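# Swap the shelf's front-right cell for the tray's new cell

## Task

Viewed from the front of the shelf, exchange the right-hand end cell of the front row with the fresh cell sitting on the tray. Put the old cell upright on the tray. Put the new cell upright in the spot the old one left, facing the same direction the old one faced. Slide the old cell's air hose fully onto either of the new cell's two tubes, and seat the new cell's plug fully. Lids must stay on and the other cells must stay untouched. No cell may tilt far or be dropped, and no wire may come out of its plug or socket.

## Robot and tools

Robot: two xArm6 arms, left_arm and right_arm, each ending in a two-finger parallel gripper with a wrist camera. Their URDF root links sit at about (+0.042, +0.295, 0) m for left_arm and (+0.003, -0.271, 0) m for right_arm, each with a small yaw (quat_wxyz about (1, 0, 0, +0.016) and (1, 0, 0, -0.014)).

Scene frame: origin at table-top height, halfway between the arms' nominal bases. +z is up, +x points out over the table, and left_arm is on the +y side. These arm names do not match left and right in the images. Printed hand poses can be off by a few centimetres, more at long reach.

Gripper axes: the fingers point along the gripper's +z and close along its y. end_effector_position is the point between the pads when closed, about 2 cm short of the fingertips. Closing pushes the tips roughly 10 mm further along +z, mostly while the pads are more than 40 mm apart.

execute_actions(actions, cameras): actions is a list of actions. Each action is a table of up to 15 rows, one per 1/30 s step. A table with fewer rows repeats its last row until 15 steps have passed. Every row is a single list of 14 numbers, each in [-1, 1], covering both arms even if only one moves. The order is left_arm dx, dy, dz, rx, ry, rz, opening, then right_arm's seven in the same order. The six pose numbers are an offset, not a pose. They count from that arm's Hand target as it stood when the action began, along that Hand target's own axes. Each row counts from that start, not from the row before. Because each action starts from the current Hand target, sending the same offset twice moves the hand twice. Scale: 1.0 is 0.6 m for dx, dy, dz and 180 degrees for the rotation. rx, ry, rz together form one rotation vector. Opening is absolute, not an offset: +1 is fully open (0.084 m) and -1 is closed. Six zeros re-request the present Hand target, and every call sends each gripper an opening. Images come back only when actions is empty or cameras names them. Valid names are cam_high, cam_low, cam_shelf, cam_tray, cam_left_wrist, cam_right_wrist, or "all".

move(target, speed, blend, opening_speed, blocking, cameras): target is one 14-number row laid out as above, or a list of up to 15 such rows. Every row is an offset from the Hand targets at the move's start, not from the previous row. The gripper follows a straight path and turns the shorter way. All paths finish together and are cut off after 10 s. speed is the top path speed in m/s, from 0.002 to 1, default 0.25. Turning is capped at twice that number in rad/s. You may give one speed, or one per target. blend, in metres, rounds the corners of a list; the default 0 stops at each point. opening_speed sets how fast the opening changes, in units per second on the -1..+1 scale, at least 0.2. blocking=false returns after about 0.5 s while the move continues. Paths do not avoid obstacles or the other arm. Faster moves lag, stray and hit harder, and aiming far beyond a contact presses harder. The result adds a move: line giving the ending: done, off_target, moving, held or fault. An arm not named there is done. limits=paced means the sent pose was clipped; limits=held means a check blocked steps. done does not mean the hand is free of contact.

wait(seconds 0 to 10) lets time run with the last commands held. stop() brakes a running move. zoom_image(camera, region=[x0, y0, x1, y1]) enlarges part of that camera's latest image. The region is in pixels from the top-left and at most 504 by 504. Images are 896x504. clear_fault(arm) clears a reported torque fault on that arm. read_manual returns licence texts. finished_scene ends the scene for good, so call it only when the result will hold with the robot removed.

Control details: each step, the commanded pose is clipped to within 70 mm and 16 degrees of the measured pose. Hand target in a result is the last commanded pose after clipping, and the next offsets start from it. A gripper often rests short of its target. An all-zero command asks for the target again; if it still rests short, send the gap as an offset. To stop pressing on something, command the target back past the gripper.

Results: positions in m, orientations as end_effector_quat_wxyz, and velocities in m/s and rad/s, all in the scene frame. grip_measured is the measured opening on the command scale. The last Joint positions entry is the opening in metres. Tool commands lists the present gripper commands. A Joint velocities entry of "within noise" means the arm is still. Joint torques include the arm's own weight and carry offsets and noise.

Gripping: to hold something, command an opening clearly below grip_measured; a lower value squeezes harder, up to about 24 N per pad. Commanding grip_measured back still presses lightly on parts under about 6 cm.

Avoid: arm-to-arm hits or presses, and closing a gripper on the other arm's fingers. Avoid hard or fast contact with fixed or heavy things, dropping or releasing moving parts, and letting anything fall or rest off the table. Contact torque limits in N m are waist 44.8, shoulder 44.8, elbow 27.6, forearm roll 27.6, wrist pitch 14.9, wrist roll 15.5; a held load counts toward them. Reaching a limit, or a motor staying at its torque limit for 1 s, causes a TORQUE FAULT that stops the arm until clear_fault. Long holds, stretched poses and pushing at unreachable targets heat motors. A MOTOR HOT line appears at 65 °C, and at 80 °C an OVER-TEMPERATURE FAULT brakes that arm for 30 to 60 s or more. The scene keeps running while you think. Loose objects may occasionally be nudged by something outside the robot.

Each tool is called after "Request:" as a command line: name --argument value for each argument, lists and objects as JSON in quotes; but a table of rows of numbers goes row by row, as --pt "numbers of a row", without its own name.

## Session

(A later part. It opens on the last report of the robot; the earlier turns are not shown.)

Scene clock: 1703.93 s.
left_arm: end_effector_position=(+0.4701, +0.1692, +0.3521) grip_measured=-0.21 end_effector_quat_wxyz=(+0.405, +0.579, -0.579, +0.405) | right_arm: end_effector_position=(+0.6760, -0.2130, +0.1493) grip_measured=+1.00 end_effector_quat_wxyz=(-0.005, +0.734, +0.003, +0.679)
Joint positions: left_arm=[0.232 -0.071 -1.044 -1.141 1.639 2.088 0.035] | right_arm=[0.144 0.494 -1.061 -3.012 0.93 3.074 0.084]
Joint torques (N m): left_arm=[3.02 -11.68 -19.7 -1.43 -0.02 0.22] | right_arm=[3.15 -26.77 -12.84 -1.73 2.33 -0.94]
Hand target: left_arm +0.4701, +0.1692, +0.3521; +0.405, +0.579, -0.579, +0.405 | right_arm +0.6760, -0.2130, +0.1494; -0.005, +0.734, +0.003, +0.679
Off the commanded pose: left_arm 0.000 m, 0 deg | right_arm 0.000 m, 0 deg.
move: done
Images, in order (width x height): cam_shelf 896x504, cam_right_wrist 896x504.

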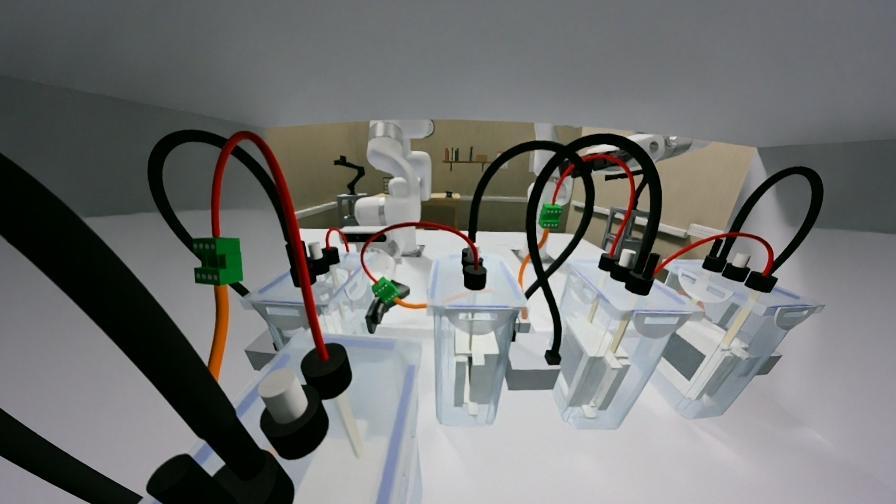

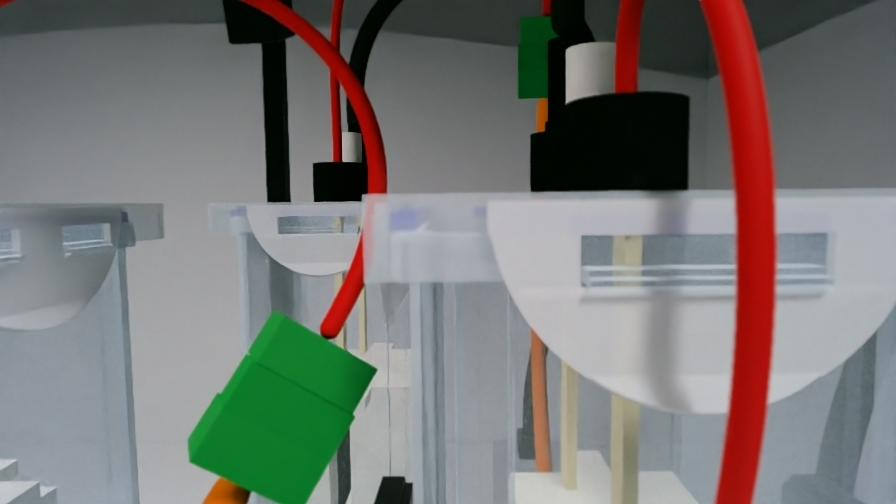

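Request:
move --target '[0,0,0,0,0,0,-0.2,-0.0215,0,-0.275,0,0,0,1]' --speed 0.06 --cameras '["all"]'

Scene clock: 1721.10 s.
left_arm: end_effector_position=(+0.4701, +0.1692, +0.3521) grip_measured=-0.21 end_effector_quat_wxyz=(+0.405, +0.579, -0.579, +0.405) | right_arm: end_effector_position=(+0.5105, -0.2150, +0.1494) grip_measured=+1.00 end_effector_quat_wxyz=(-0.005, +0.734, +0.003, +0.679)
Joint positions: left_arm=[0.232 -0.071 -1.044 -1.141 1.639 2.088 0.035] | right_arm=[0.211 0.108 -0.435 -2.955 1.17 3.084 0.084]
Joint torques (N m): left_arm=[3.13 -11.76 -19.72 -1.57 -0.05 0.24] | right_arm=[5.82 -18.82 -5.16 2.95 2.23 1.88]
Hand target: left_arm +0.4701, +0.1692, +0.3521; +0.405, +0.579, -0.579, +0.405 | right_arm +0.5105, -0.2150, +0.1494; -0.005, +0.734, +0.003, +0.679
Off the commanded pose: left_arm 0.000 m, 0 deg | right_arm 0.000 m, 0 deg.
move: done

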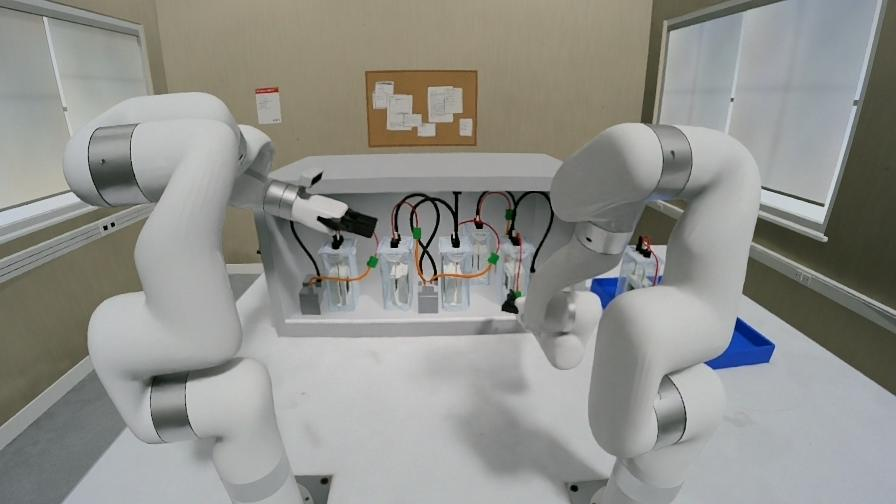

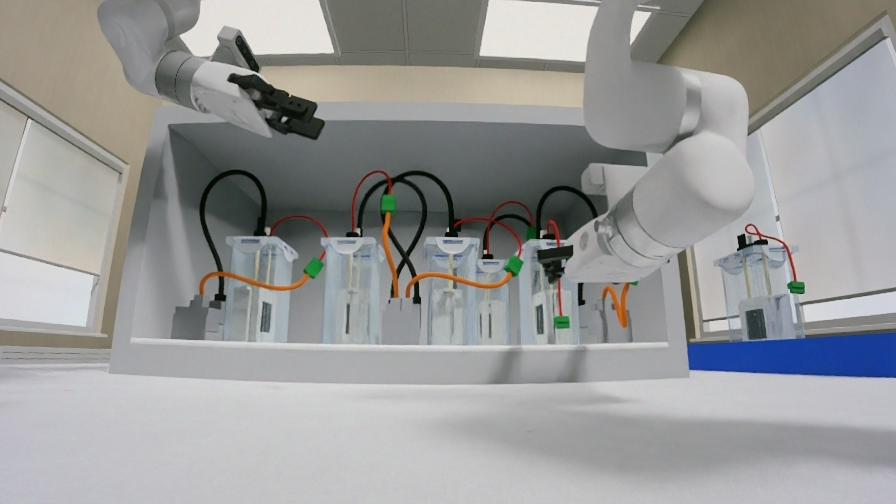

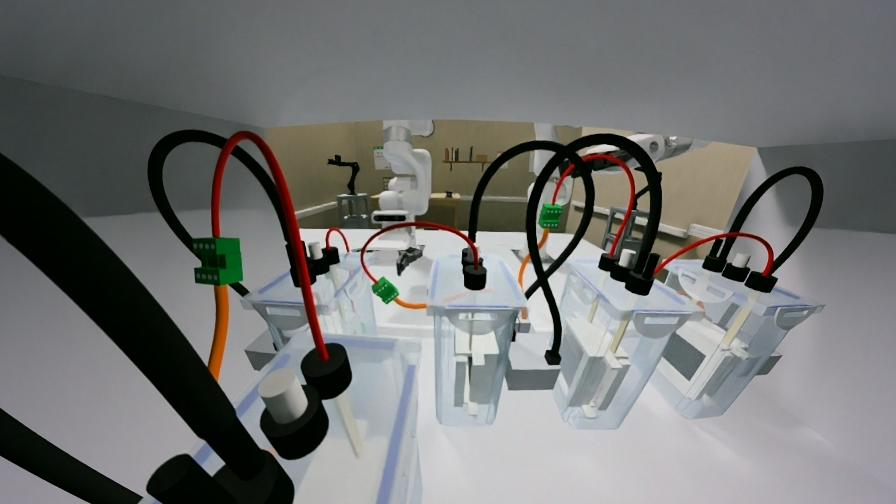

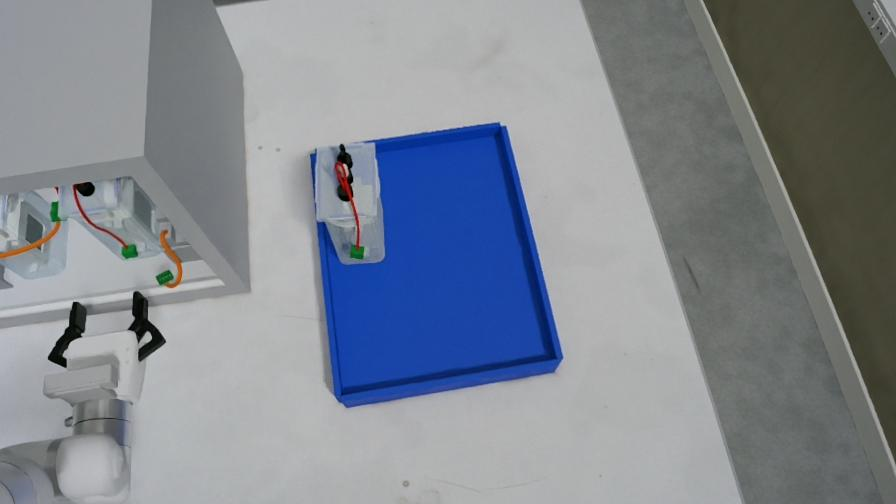

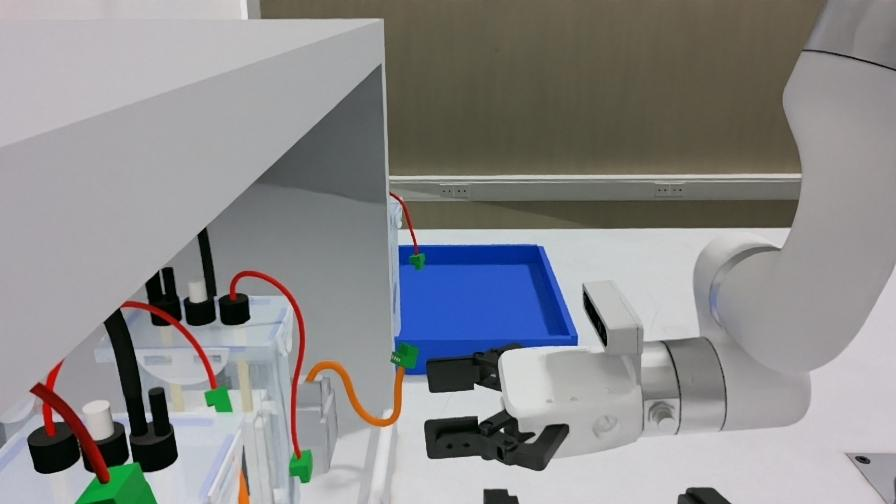

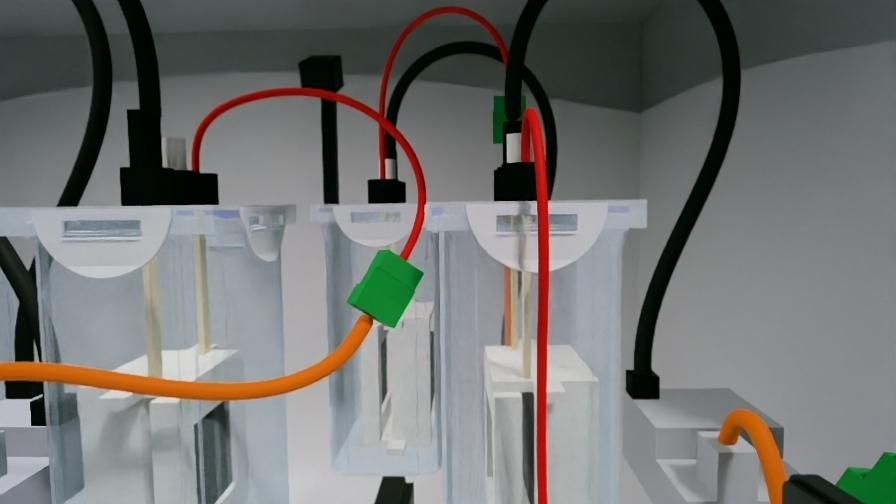

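Request:
move --target '[0,0,0,0,0,0,-0.2,0.152,0.008,-0.221,0.0102,-0.164,-0.0054,0.2]' --speed 0.15 --cameras '["cam_right_wrist"]'

Scene clock: 1734.97 s.
left_arm: end_effector_position=(+0.4701, +0.1692, +0.3521) grip_measured=-0.21 end_effector_quat_wxyz=(+0.405, +0.579, -0.579, +0.405) | right_arm: end_effector_position=(+0.3857, -0.2218, +0.2507) grip_measured=+0.19 end_effector_quat_wxyz=(-0.016, +0.881, +0.024, +0.472)
Joint positions: left_arm=[0.232 -0.071 -1.044 -1.141 1.639 2.088 0.035] | right_arm=[-0.014 -0.654 -0.447 -2.52 -0.148 2.473 0.052]
Joint torques (N m): left_arm=[3.04 -11.64 -19.59 -1.62 -0.05 0.47] | right_arm=[-4.91 -10.65 -9.18 4.3 -0.55 -2.86]
Hand target: left_arm +0.4701, +0.1692, +0.3521; +0.405, +0.579, -0.579, +0.405 | right_arm +0.3855, -0.2214, +0.2507; -0.010, +0.883, +0.022, +0.469
Off the commanded pose: left_arm 0.000 m, 0 deg | right_arm 0.000 m, 1 deg.
move: done
Images, in order (width x height): cam_right_wrist 896x504.

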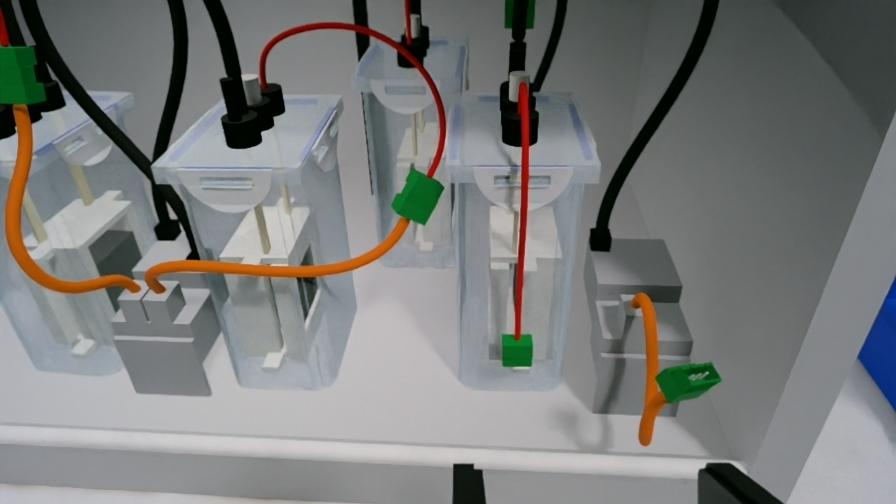

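Request:
zoom_image --camera "cam_right_wrist" --region '[580, 270, 760, 460]'

Request:
zoom_image --camera "cam_right_wrist" --region '[470, 310, 570, 400]'

Request:
wait --seconds 0 --cameras '["all"]'

Request:
zoom_image --camera "cam_low" --region '[500, 180, 680, 360]'

Request:
zoom_image --camera "cam_left_wrist" --region '[260, 280, 460, 504]'

Request:
zoom_image --camera "cam_tray" --region '[60, 180, 240, 310]'

Scaled by 2.653.

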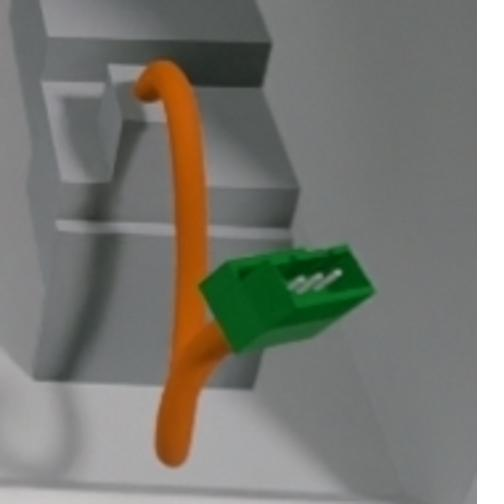

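Scaled by 5.040.

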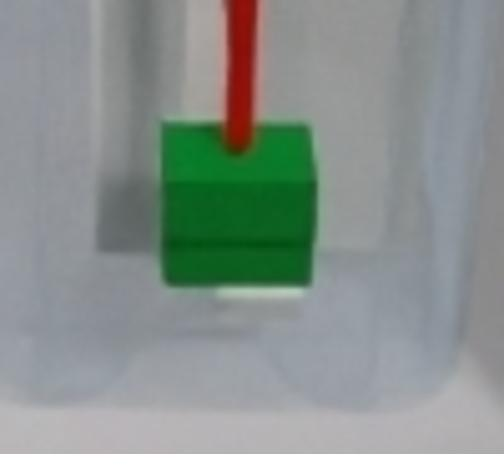

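Scene clock: 1748.13 s.
left_arm: end_effector_position=(+0.4701, +0.1692, +0.3521) grip_measured=-0.21 end_effector_quat_wxyz=(+0.405, +0.579, -0.579, +0.405) | right_arm: end_effector_position=(+0.3857, -0.2218, +0.2507) grip_measured=+0.19 end_effector_quat_wxyz=(-0.016, +0.881, +0.024, +0.472)
Joint positions: left_arm=[0.232 -0.071 -1.044 -1.141 1.639 2.088 0.035] | right_arm=[-0.014 -0.654 -0.447 -2.52 -0.148 2.473 0.052]
Joint torques (N m): left_arm=[2.9 -11.73 -19.62 -1.63 -0.04 0.54] | right_arm=[-4.95 -10.65 -9.18 4.24 -0.62 -2.37]
Hand target: left_arm +0.4701, +0.1692, +0.3521; +0.405, +0.579, -0.579, +0.405 | right_arm +0.3855, -0.2214, +0.2507; -0.010, +0.883, +0.022, +0.469
Tool commands: left_gripper/opening=-0.2 right_gripper/opening=+0.2
Off the commanded pose: left_arm 0.000 m, 0 deg | right_arm 0.000 m, 1 deg.

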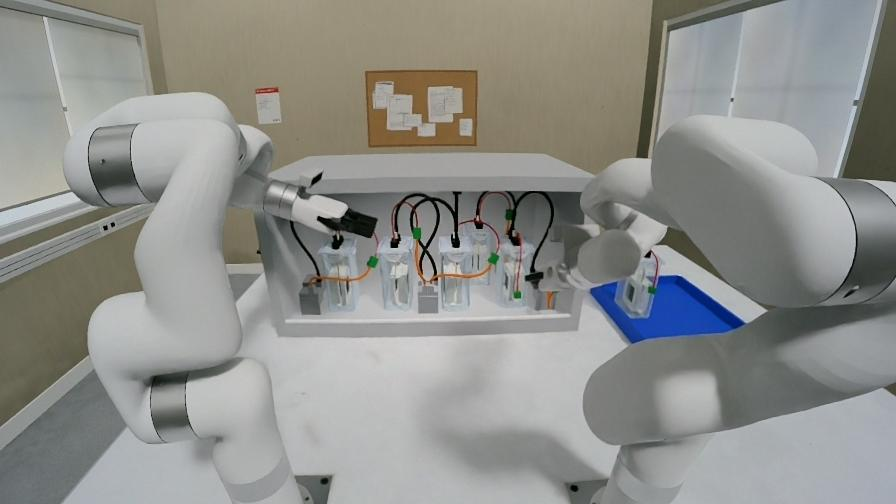

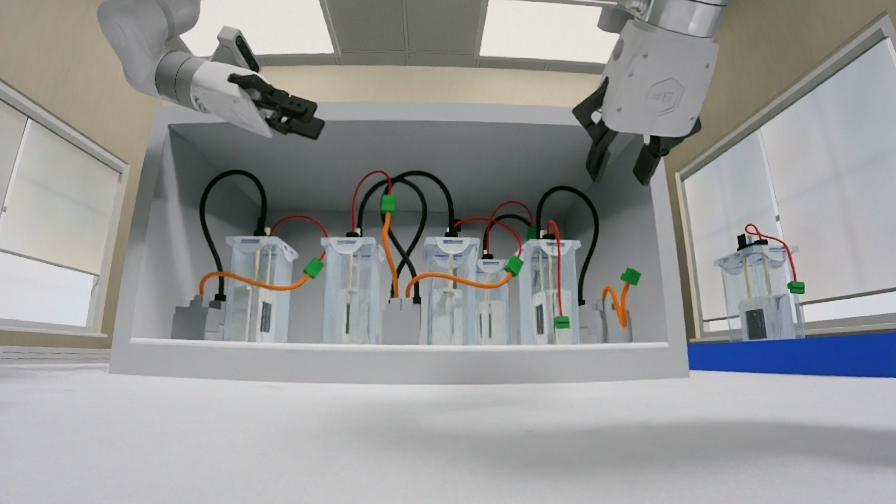

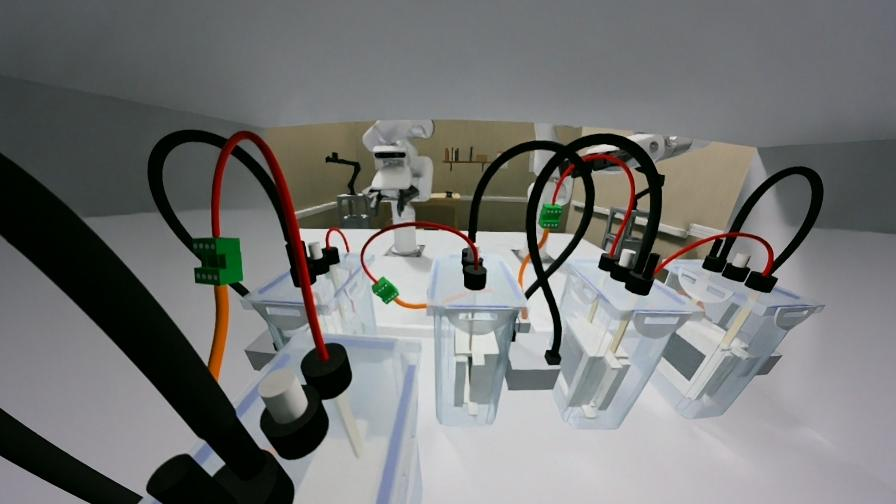

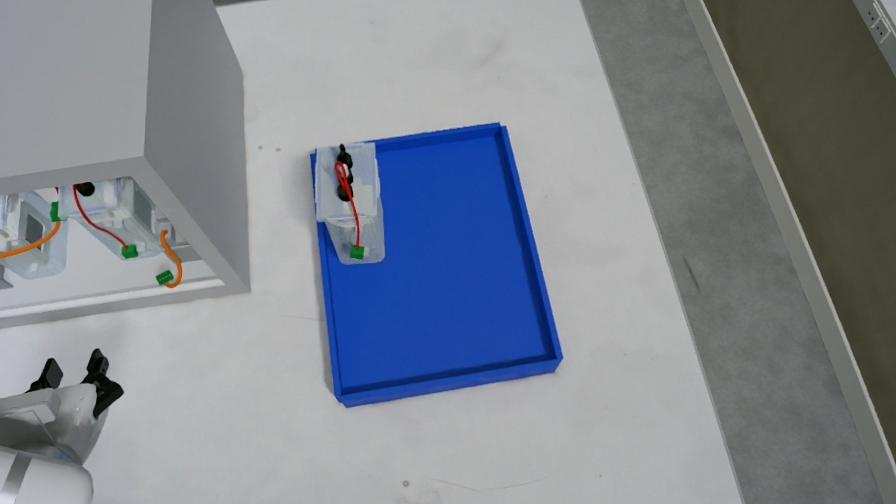

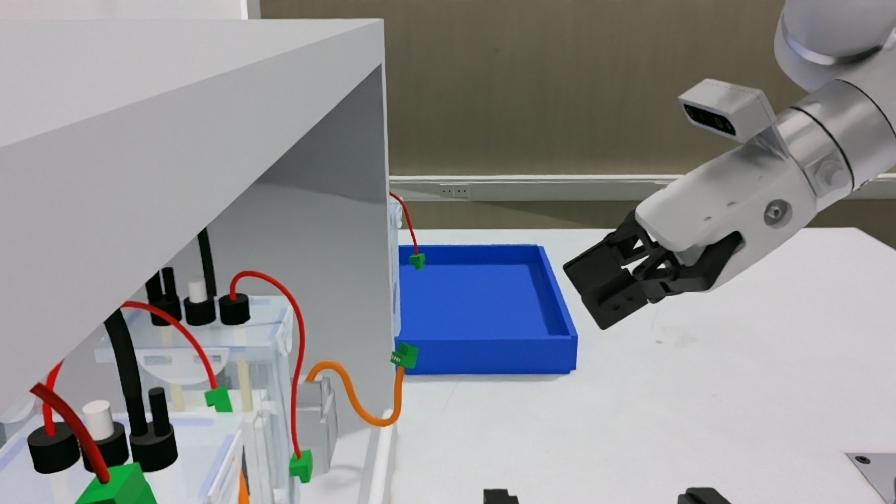

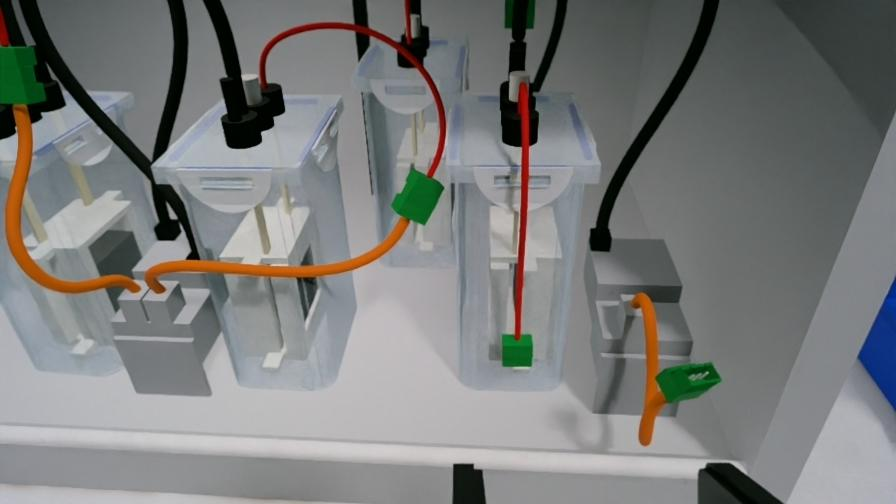

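Scaled by 2.800.

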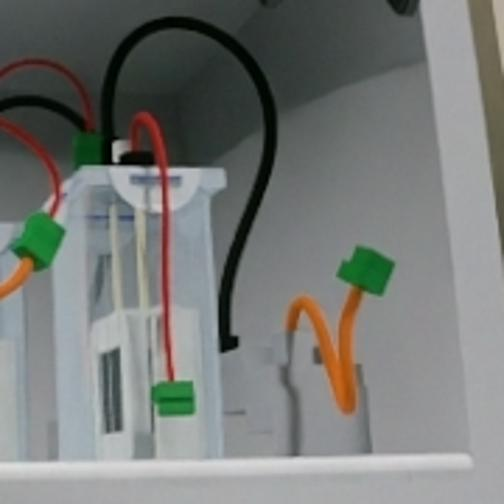

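Scaled by 2.250.

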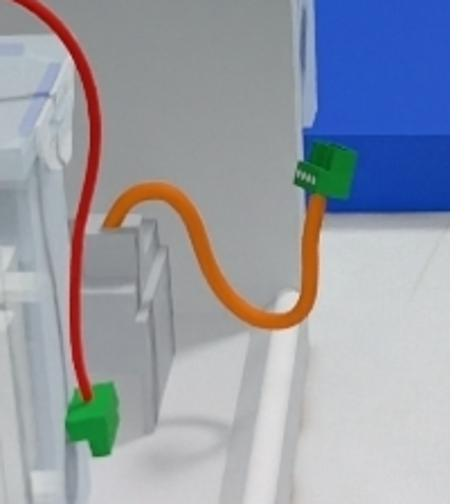

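Scaled by 2.800.

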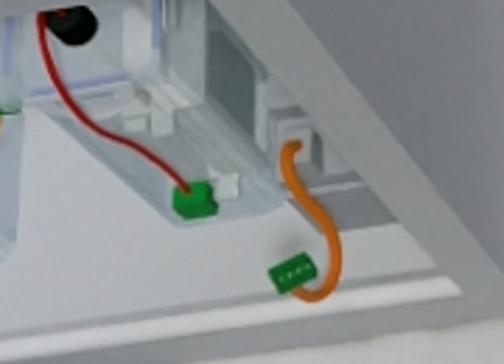

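Request:
move --target '[0,0,0,0,0,0,-0.2,0.0265,0.0143,0.2825,-0.0112,-0.0608,0.0105,0.1]' --speed 0.12 --cameras '["cam_right_wrist","cam_left_wrist","cam_low"]'

Scene clock: 1820.37 s.
left_arm: end_effector_position=(+0.4701, +0.1692, +0.3521) grip_measured=-0.21 end_effector_quat_wxyz=(+0.405, +0.579, -0.579, +0.405) | right_arm: end_effector_position=(+0.5351, -0.2234, +0.1689) grip_measured=+0.09 end_effector_quat_wxyz=(-0.002, +0.922, +0.000, +0.387)
Joint positions: left_arm=[0.232 -0.071 -1.044 -1.141 1.639 2.088 0.035] | right_arm=[-0.029 0.074 -0.892 -2.071 -0.051 2.033 0.048]
Joint torques (N m): left_arm=[2.77 -11.72 -19.46 -1.67 -0.05 0.62] | right_arm=[-5.14 -21.28 -7.97 4.13 0.57 -2.86]
Hand target: left_arm +0.4701, +0.1692, +0.3521; +0.405, +0.579, -0.579, +0.405 | right_arm +0.5351, -0.2232, +0.1691; +0.000, +0.924, +0.000, +0.383
Off the commanded pose: left_arm 0.000 m, 0 deg | right_arm 0.000 m, 1 deg.
move: done
Images, in order (width x height): cam_low 896x504, cam_left_wrist 896x504, cam_right_wrist 896x504.

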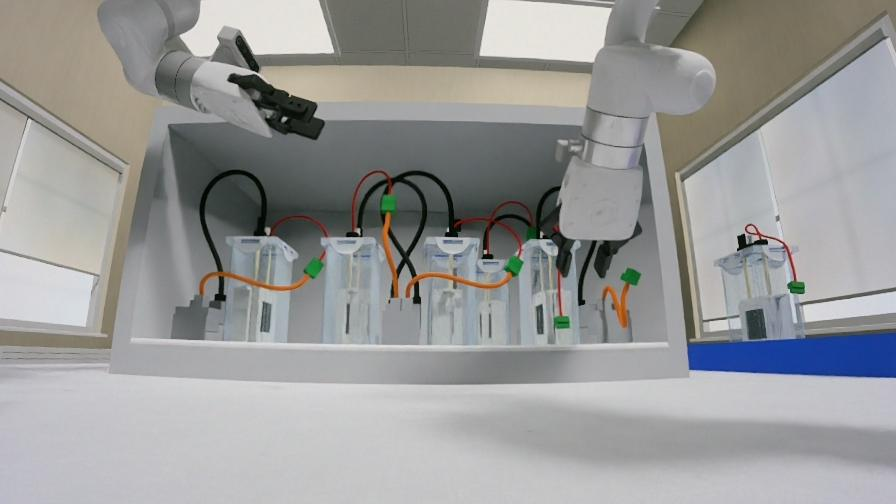

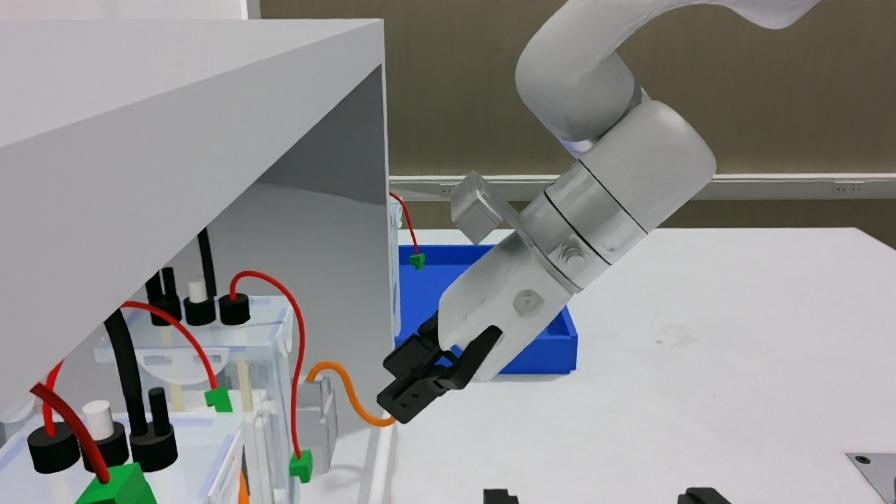

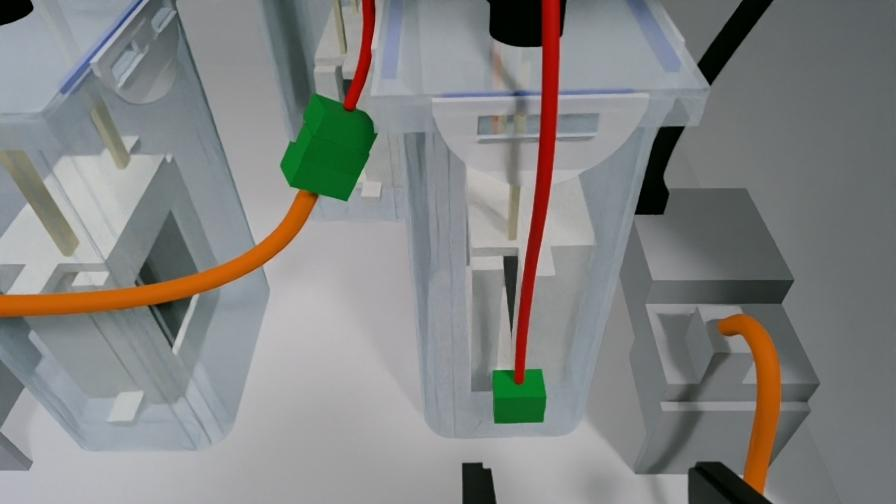

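Request:
zoom_image --camera "cam_right_wrist" --region '[460, 340, 580, 460]'

Request:
zoom_image --camera "cam_left_wrist" --region '[260, 380, 360, 504]'

Scaled by 4.200.

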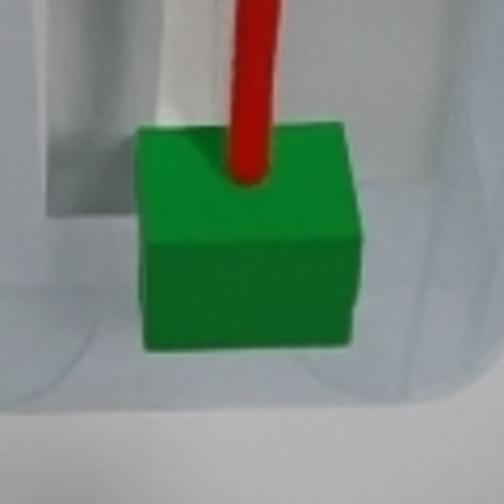

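Scaled by 4.065.

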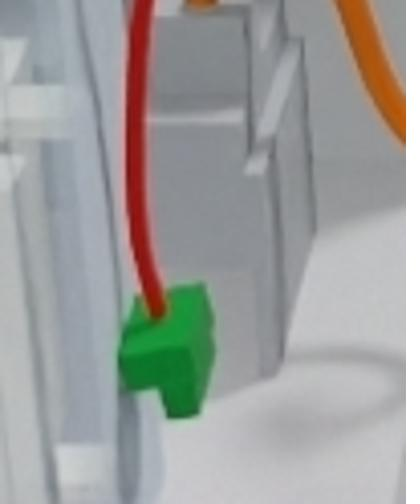

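Request:
move --target '[0,0,0,0,0,0,-0.2,0.0106,-0.0103,0.0719,0,0,0,0.1]' --speed 0.06 --cameras '["cam_right_wrist","cam_left_wrist"]'

Request:
zoom_image --camera "cam_left_wrist" --region '[250, 330, 430, 504]'

Scene clock: 1844.67 s.
left_arm: end_effector_position=(+0.4701, +0.1692, +0.3521) grip_measured=-0.21 end_effector_quat_wxyz=(+0.405, +0.579, -0.579, +0.405) | right_arm: end_effector_position=(+0.5702, -0.2171, +0.1431) grip_measured=+0.09 end_effector_quat_wxyz=(+0.000, +0.924, +0.000, +0.383)
Joint positions: left_arm=[0.232 -0.071 -1.044 -1.141 1.639 2.088 0.035] | right_arm=[0 0.231 -1.028 -2.116 -0.022 2.098 0.048]
Joint torques (N m): left_arm=[2.86 -11.49 -19.51 -1.81 -0.02 0.75] | right_arm=[5.84 -11.88 -13.61 -1.51 0.51 2.76]
Hand target: left_arm +0.4701, +0.1692, +0.3521; +0.405, +0.579, -0.579, +0.405 | right_arm +0.5702, -0.2171, +0.1431; +0.000, +0.924, +0.000, +0.383
Off the commanded pose: left_arm 0.000 m, 0 deg | right_arm 0.000 m, 0 deg.
move: done
Images, in order (width x height): cam_left_wrist 896x504, cam_right_wrist 896x504.

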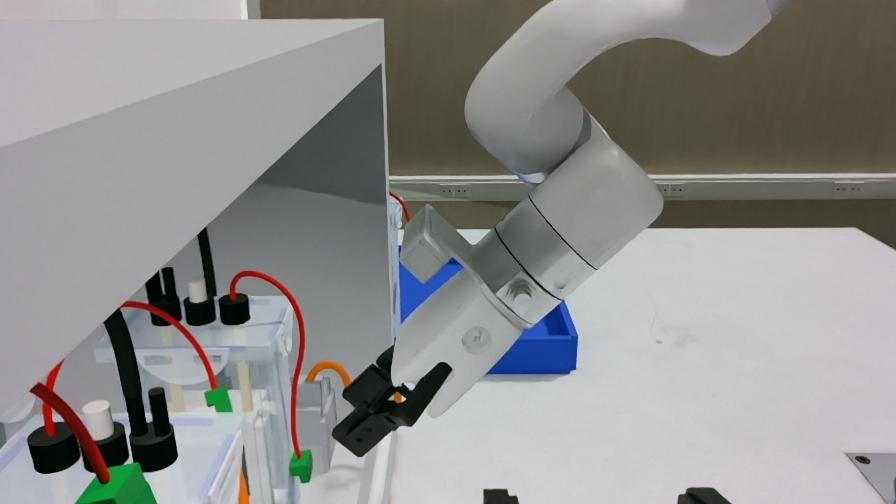

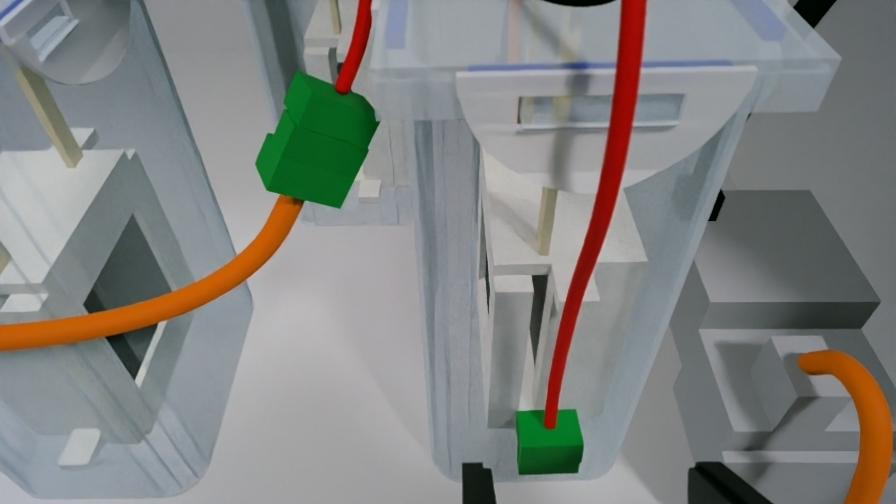

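Scaled by 2.800.

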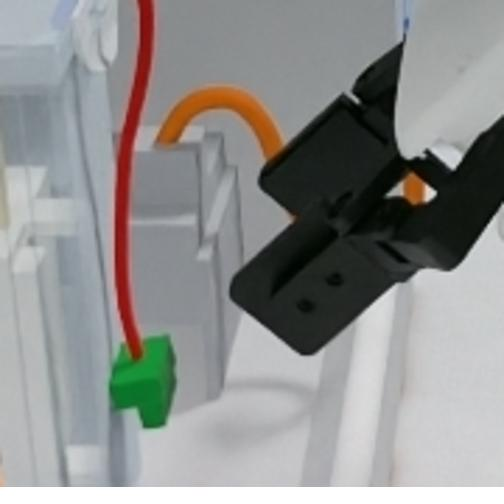

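Request:
move --target '[0,0,0,0,0,0,-0.2,0.002,-0.0042,0.0812,0,0,0,0.1]' --speed 0.05 --cameras '["cam_right_wrist","cam_left_wrist","cam_low"]'

Request:
zoom_image --camera "cam_left_wrist" --region '[250, 330, 430, 504]'

Request:
zoom_image --camera "cam_low" --region '[480, 180, 680, 360]'

Scene clock: 1857.37 s.
left_arm: end_effector_position=(+0.4701, +0.1692, +0.3521) grip_measured=-0.21 end_effector_quat_wxyz=(+0.405, +0.579, -0.579, +0.405) | right_arm: end_effector_position=(+0.6055, -0.2146, +0.1095) grip_measured=+0.09 end_effector_quat_wxyz=(+0.000, +0.924, +0.000, +0.383)
Joint positions: left_arm=[0.232 -0.071 -1.044 -1.141 1.639 2.088 0.035] | right_arm=[0.023 0.404 -1.192 -2.255 -0.003 2.252 0.048]
Joint torques (N m): left_arm=[2.7 -11.56 -19.42 -1.82 -0.07 0.85] | right_arm=[5.71 -14.04 -13.36 -1.66 0.42 2.66]
Hand target: left_arm +0.4701, +0.1692, +0.3521; +0.405, +0.579, -0.579, +0.405 | right_arm +0.6055, -0.2146, +0.1095; +0.000, +0.924, +0.000, +0.383
Off the commanded pose: left_arm 0.000 m, 0 deg | right_arm 0.000 m, 0 deg.
move: done
Images, in order (width x height): cam_low 896x504, cam_left_wrist 896x504, cam_right_wrist 896x504.

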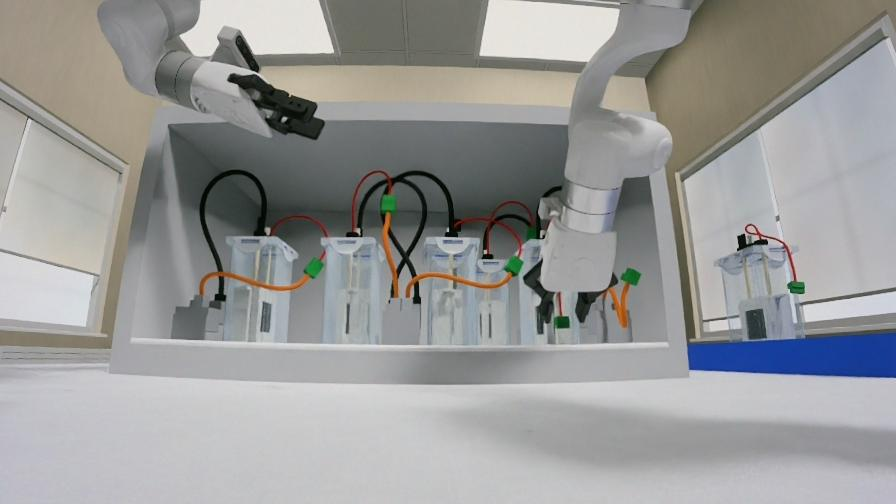

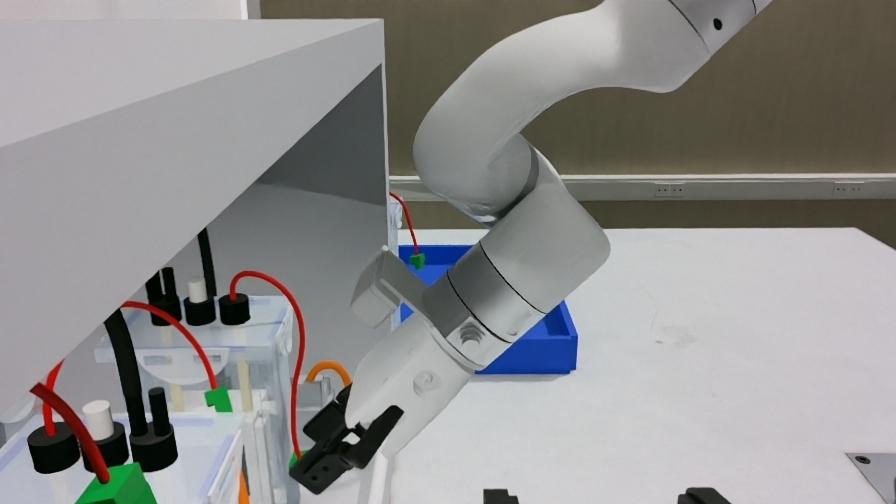

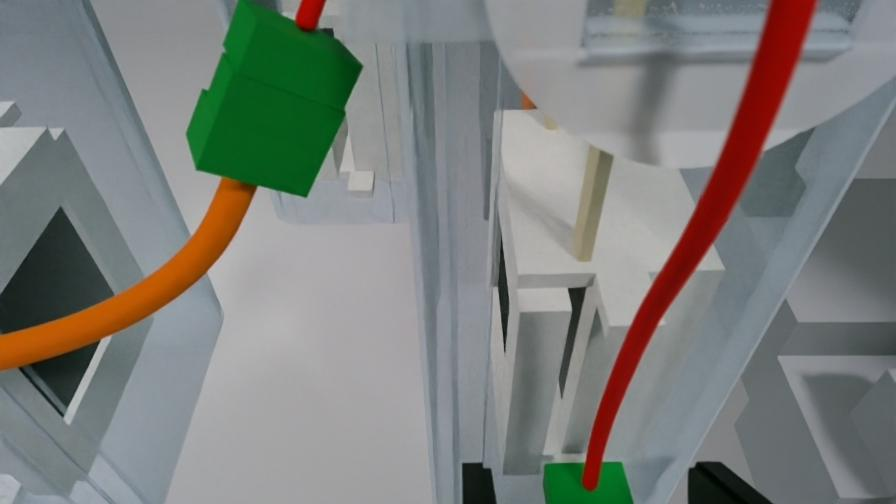

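Scaled by 2.800.

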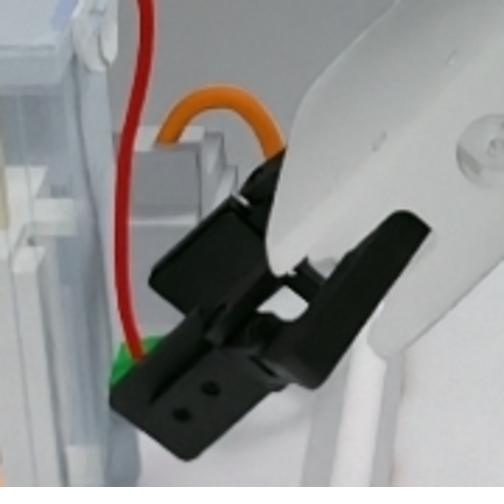

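Scaled by 2.520.

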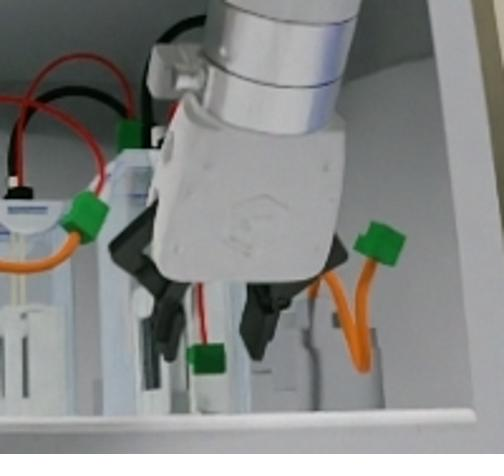

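Request:
zoom_image --camera "cam_low" --region '[530, 280, 610, 350]'

Request:
zoom_image --camera "cam_left_wrist" --region '[270, 430, 350, 504]'

Request:
zoom_image --camera "cam_right_wrist" --region '[440, 400, 760, 504]'

Scaled by 6.300.

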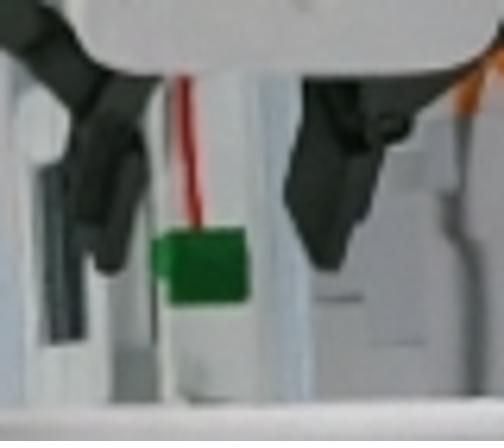

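Scaled by 6.300.

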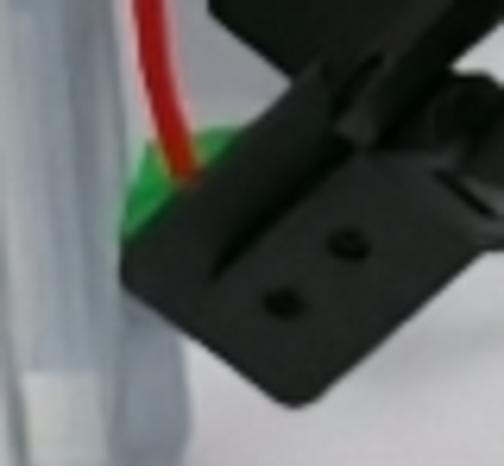

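Scaled by 1.575.

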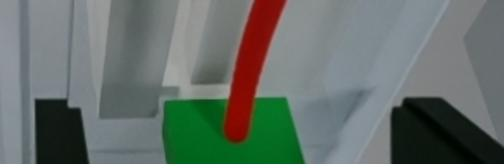

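Request:
move --pt "0 0 0 0 0 0 -0.2 0 -0.002 0.0067 0 0 0 0.1" --pt "0 0 0 0 0 0 -0.2 0 -0.002 0.0067 0 0 0 -1" --speed 0.03 --opening_speed 0.4 --cameras '["cam_right_wrist","cam_left_wrist","cam_low"]'

Request:
zoom_image --camera "cam_left_wrist" --region '[260, 404, 360, 504]'

Request:
zoom_image --camera "cam_low" --region '[530, 280, 610, 350]'

Scene clock: 1890.30 s.
left_arm: end_effector_position=(+0.4701, +0.1692, +0.3521) grip_measured=-0.21 end_effector_quat_wxyz=(+0.405, +0.579, -0.579, +0.405) | right_arm: end_effector_position=(+0.6084, -0.2134, +0.1067) grip_measured=-0.56 end_effector_quat_wxyz=(+0.000, +0.924, +0.000, +0.383)
Joint positions: left_arm=[0.232 -0.071 -1.044 -1.141 1.639 2.088 0.035] | right_arm=[0.026 0.417 -1.204 -2.257 -0.001 2.256 0.02]
Joint torques (N m): left_arm=[2.72 -11.74 -19.39 -1.86 -0.07 1] | right_arm=[5.95 -14.53 -13.32 -1.84 0.69 2.73]
Hand target: left_arm +0.4701, +0.1692, +0.3521; +0.405, +0.579, -0.579, +0.405 | right_arm +0.6084, -0.2134, +0.1067; +0.000, +0.924, +0.000, +0.383
Off the commanded pose: left_arm 0.000 m, 0 deg | right_arm 0.000 m, 0 deg.
move: done
Images, in order (width x height): cam_low 896x504, cam_left_wrist 896x504, cam_right_wrist 896x504.

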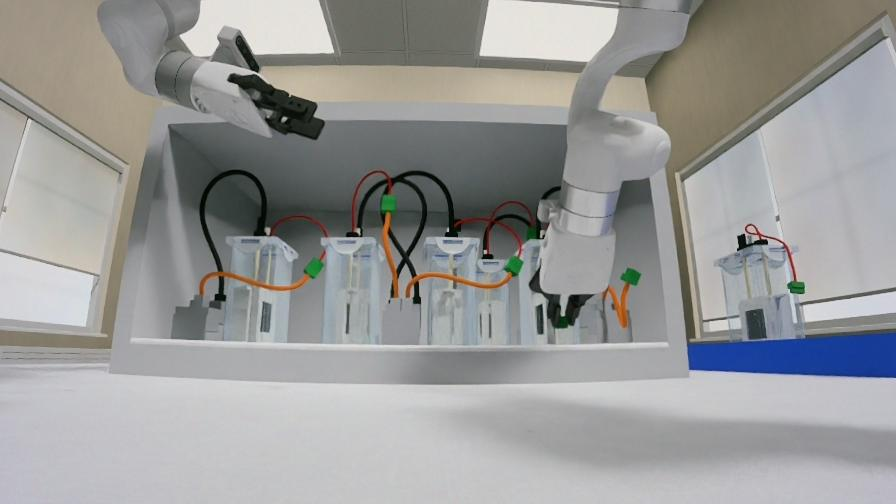

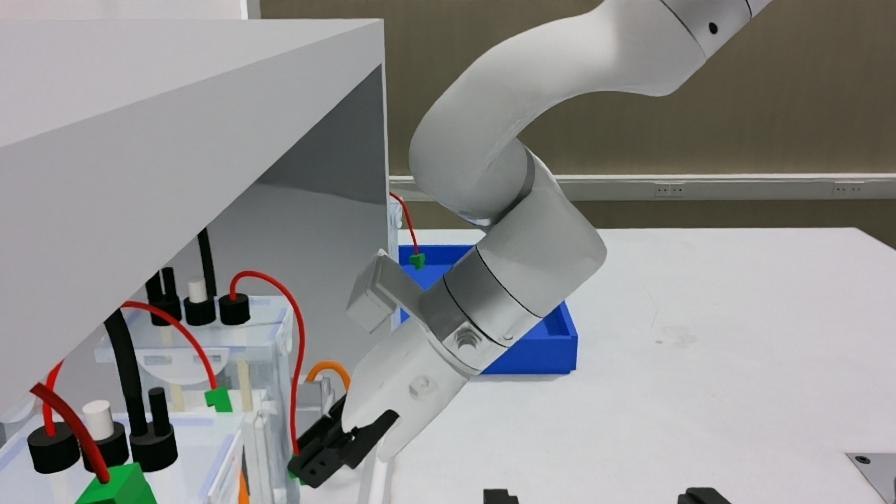

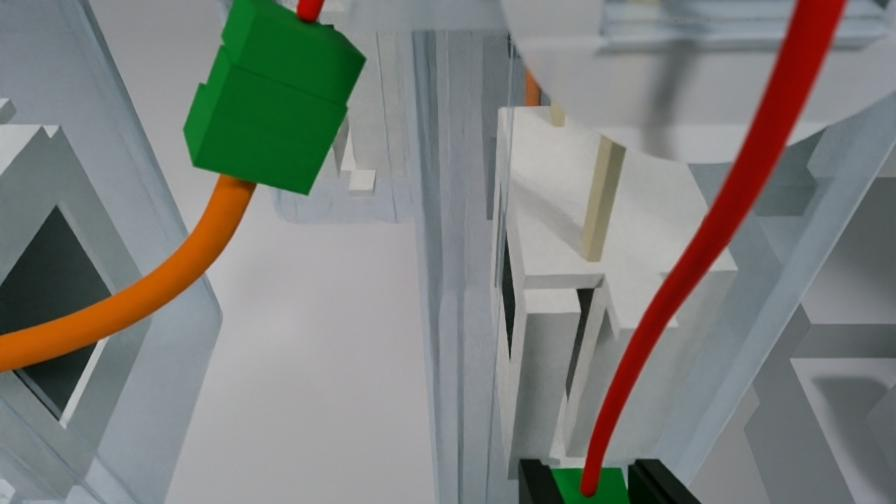

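Scaled by 5.040.

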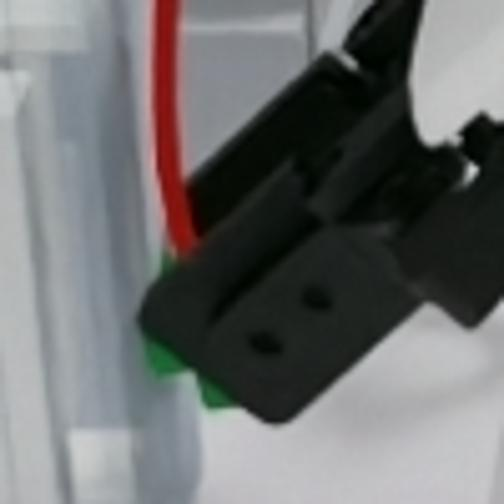

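Scaled by 6.300.

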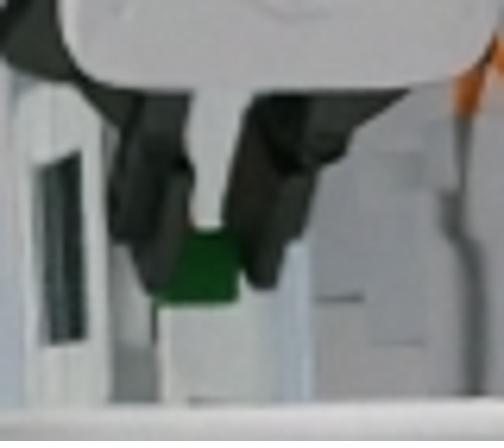

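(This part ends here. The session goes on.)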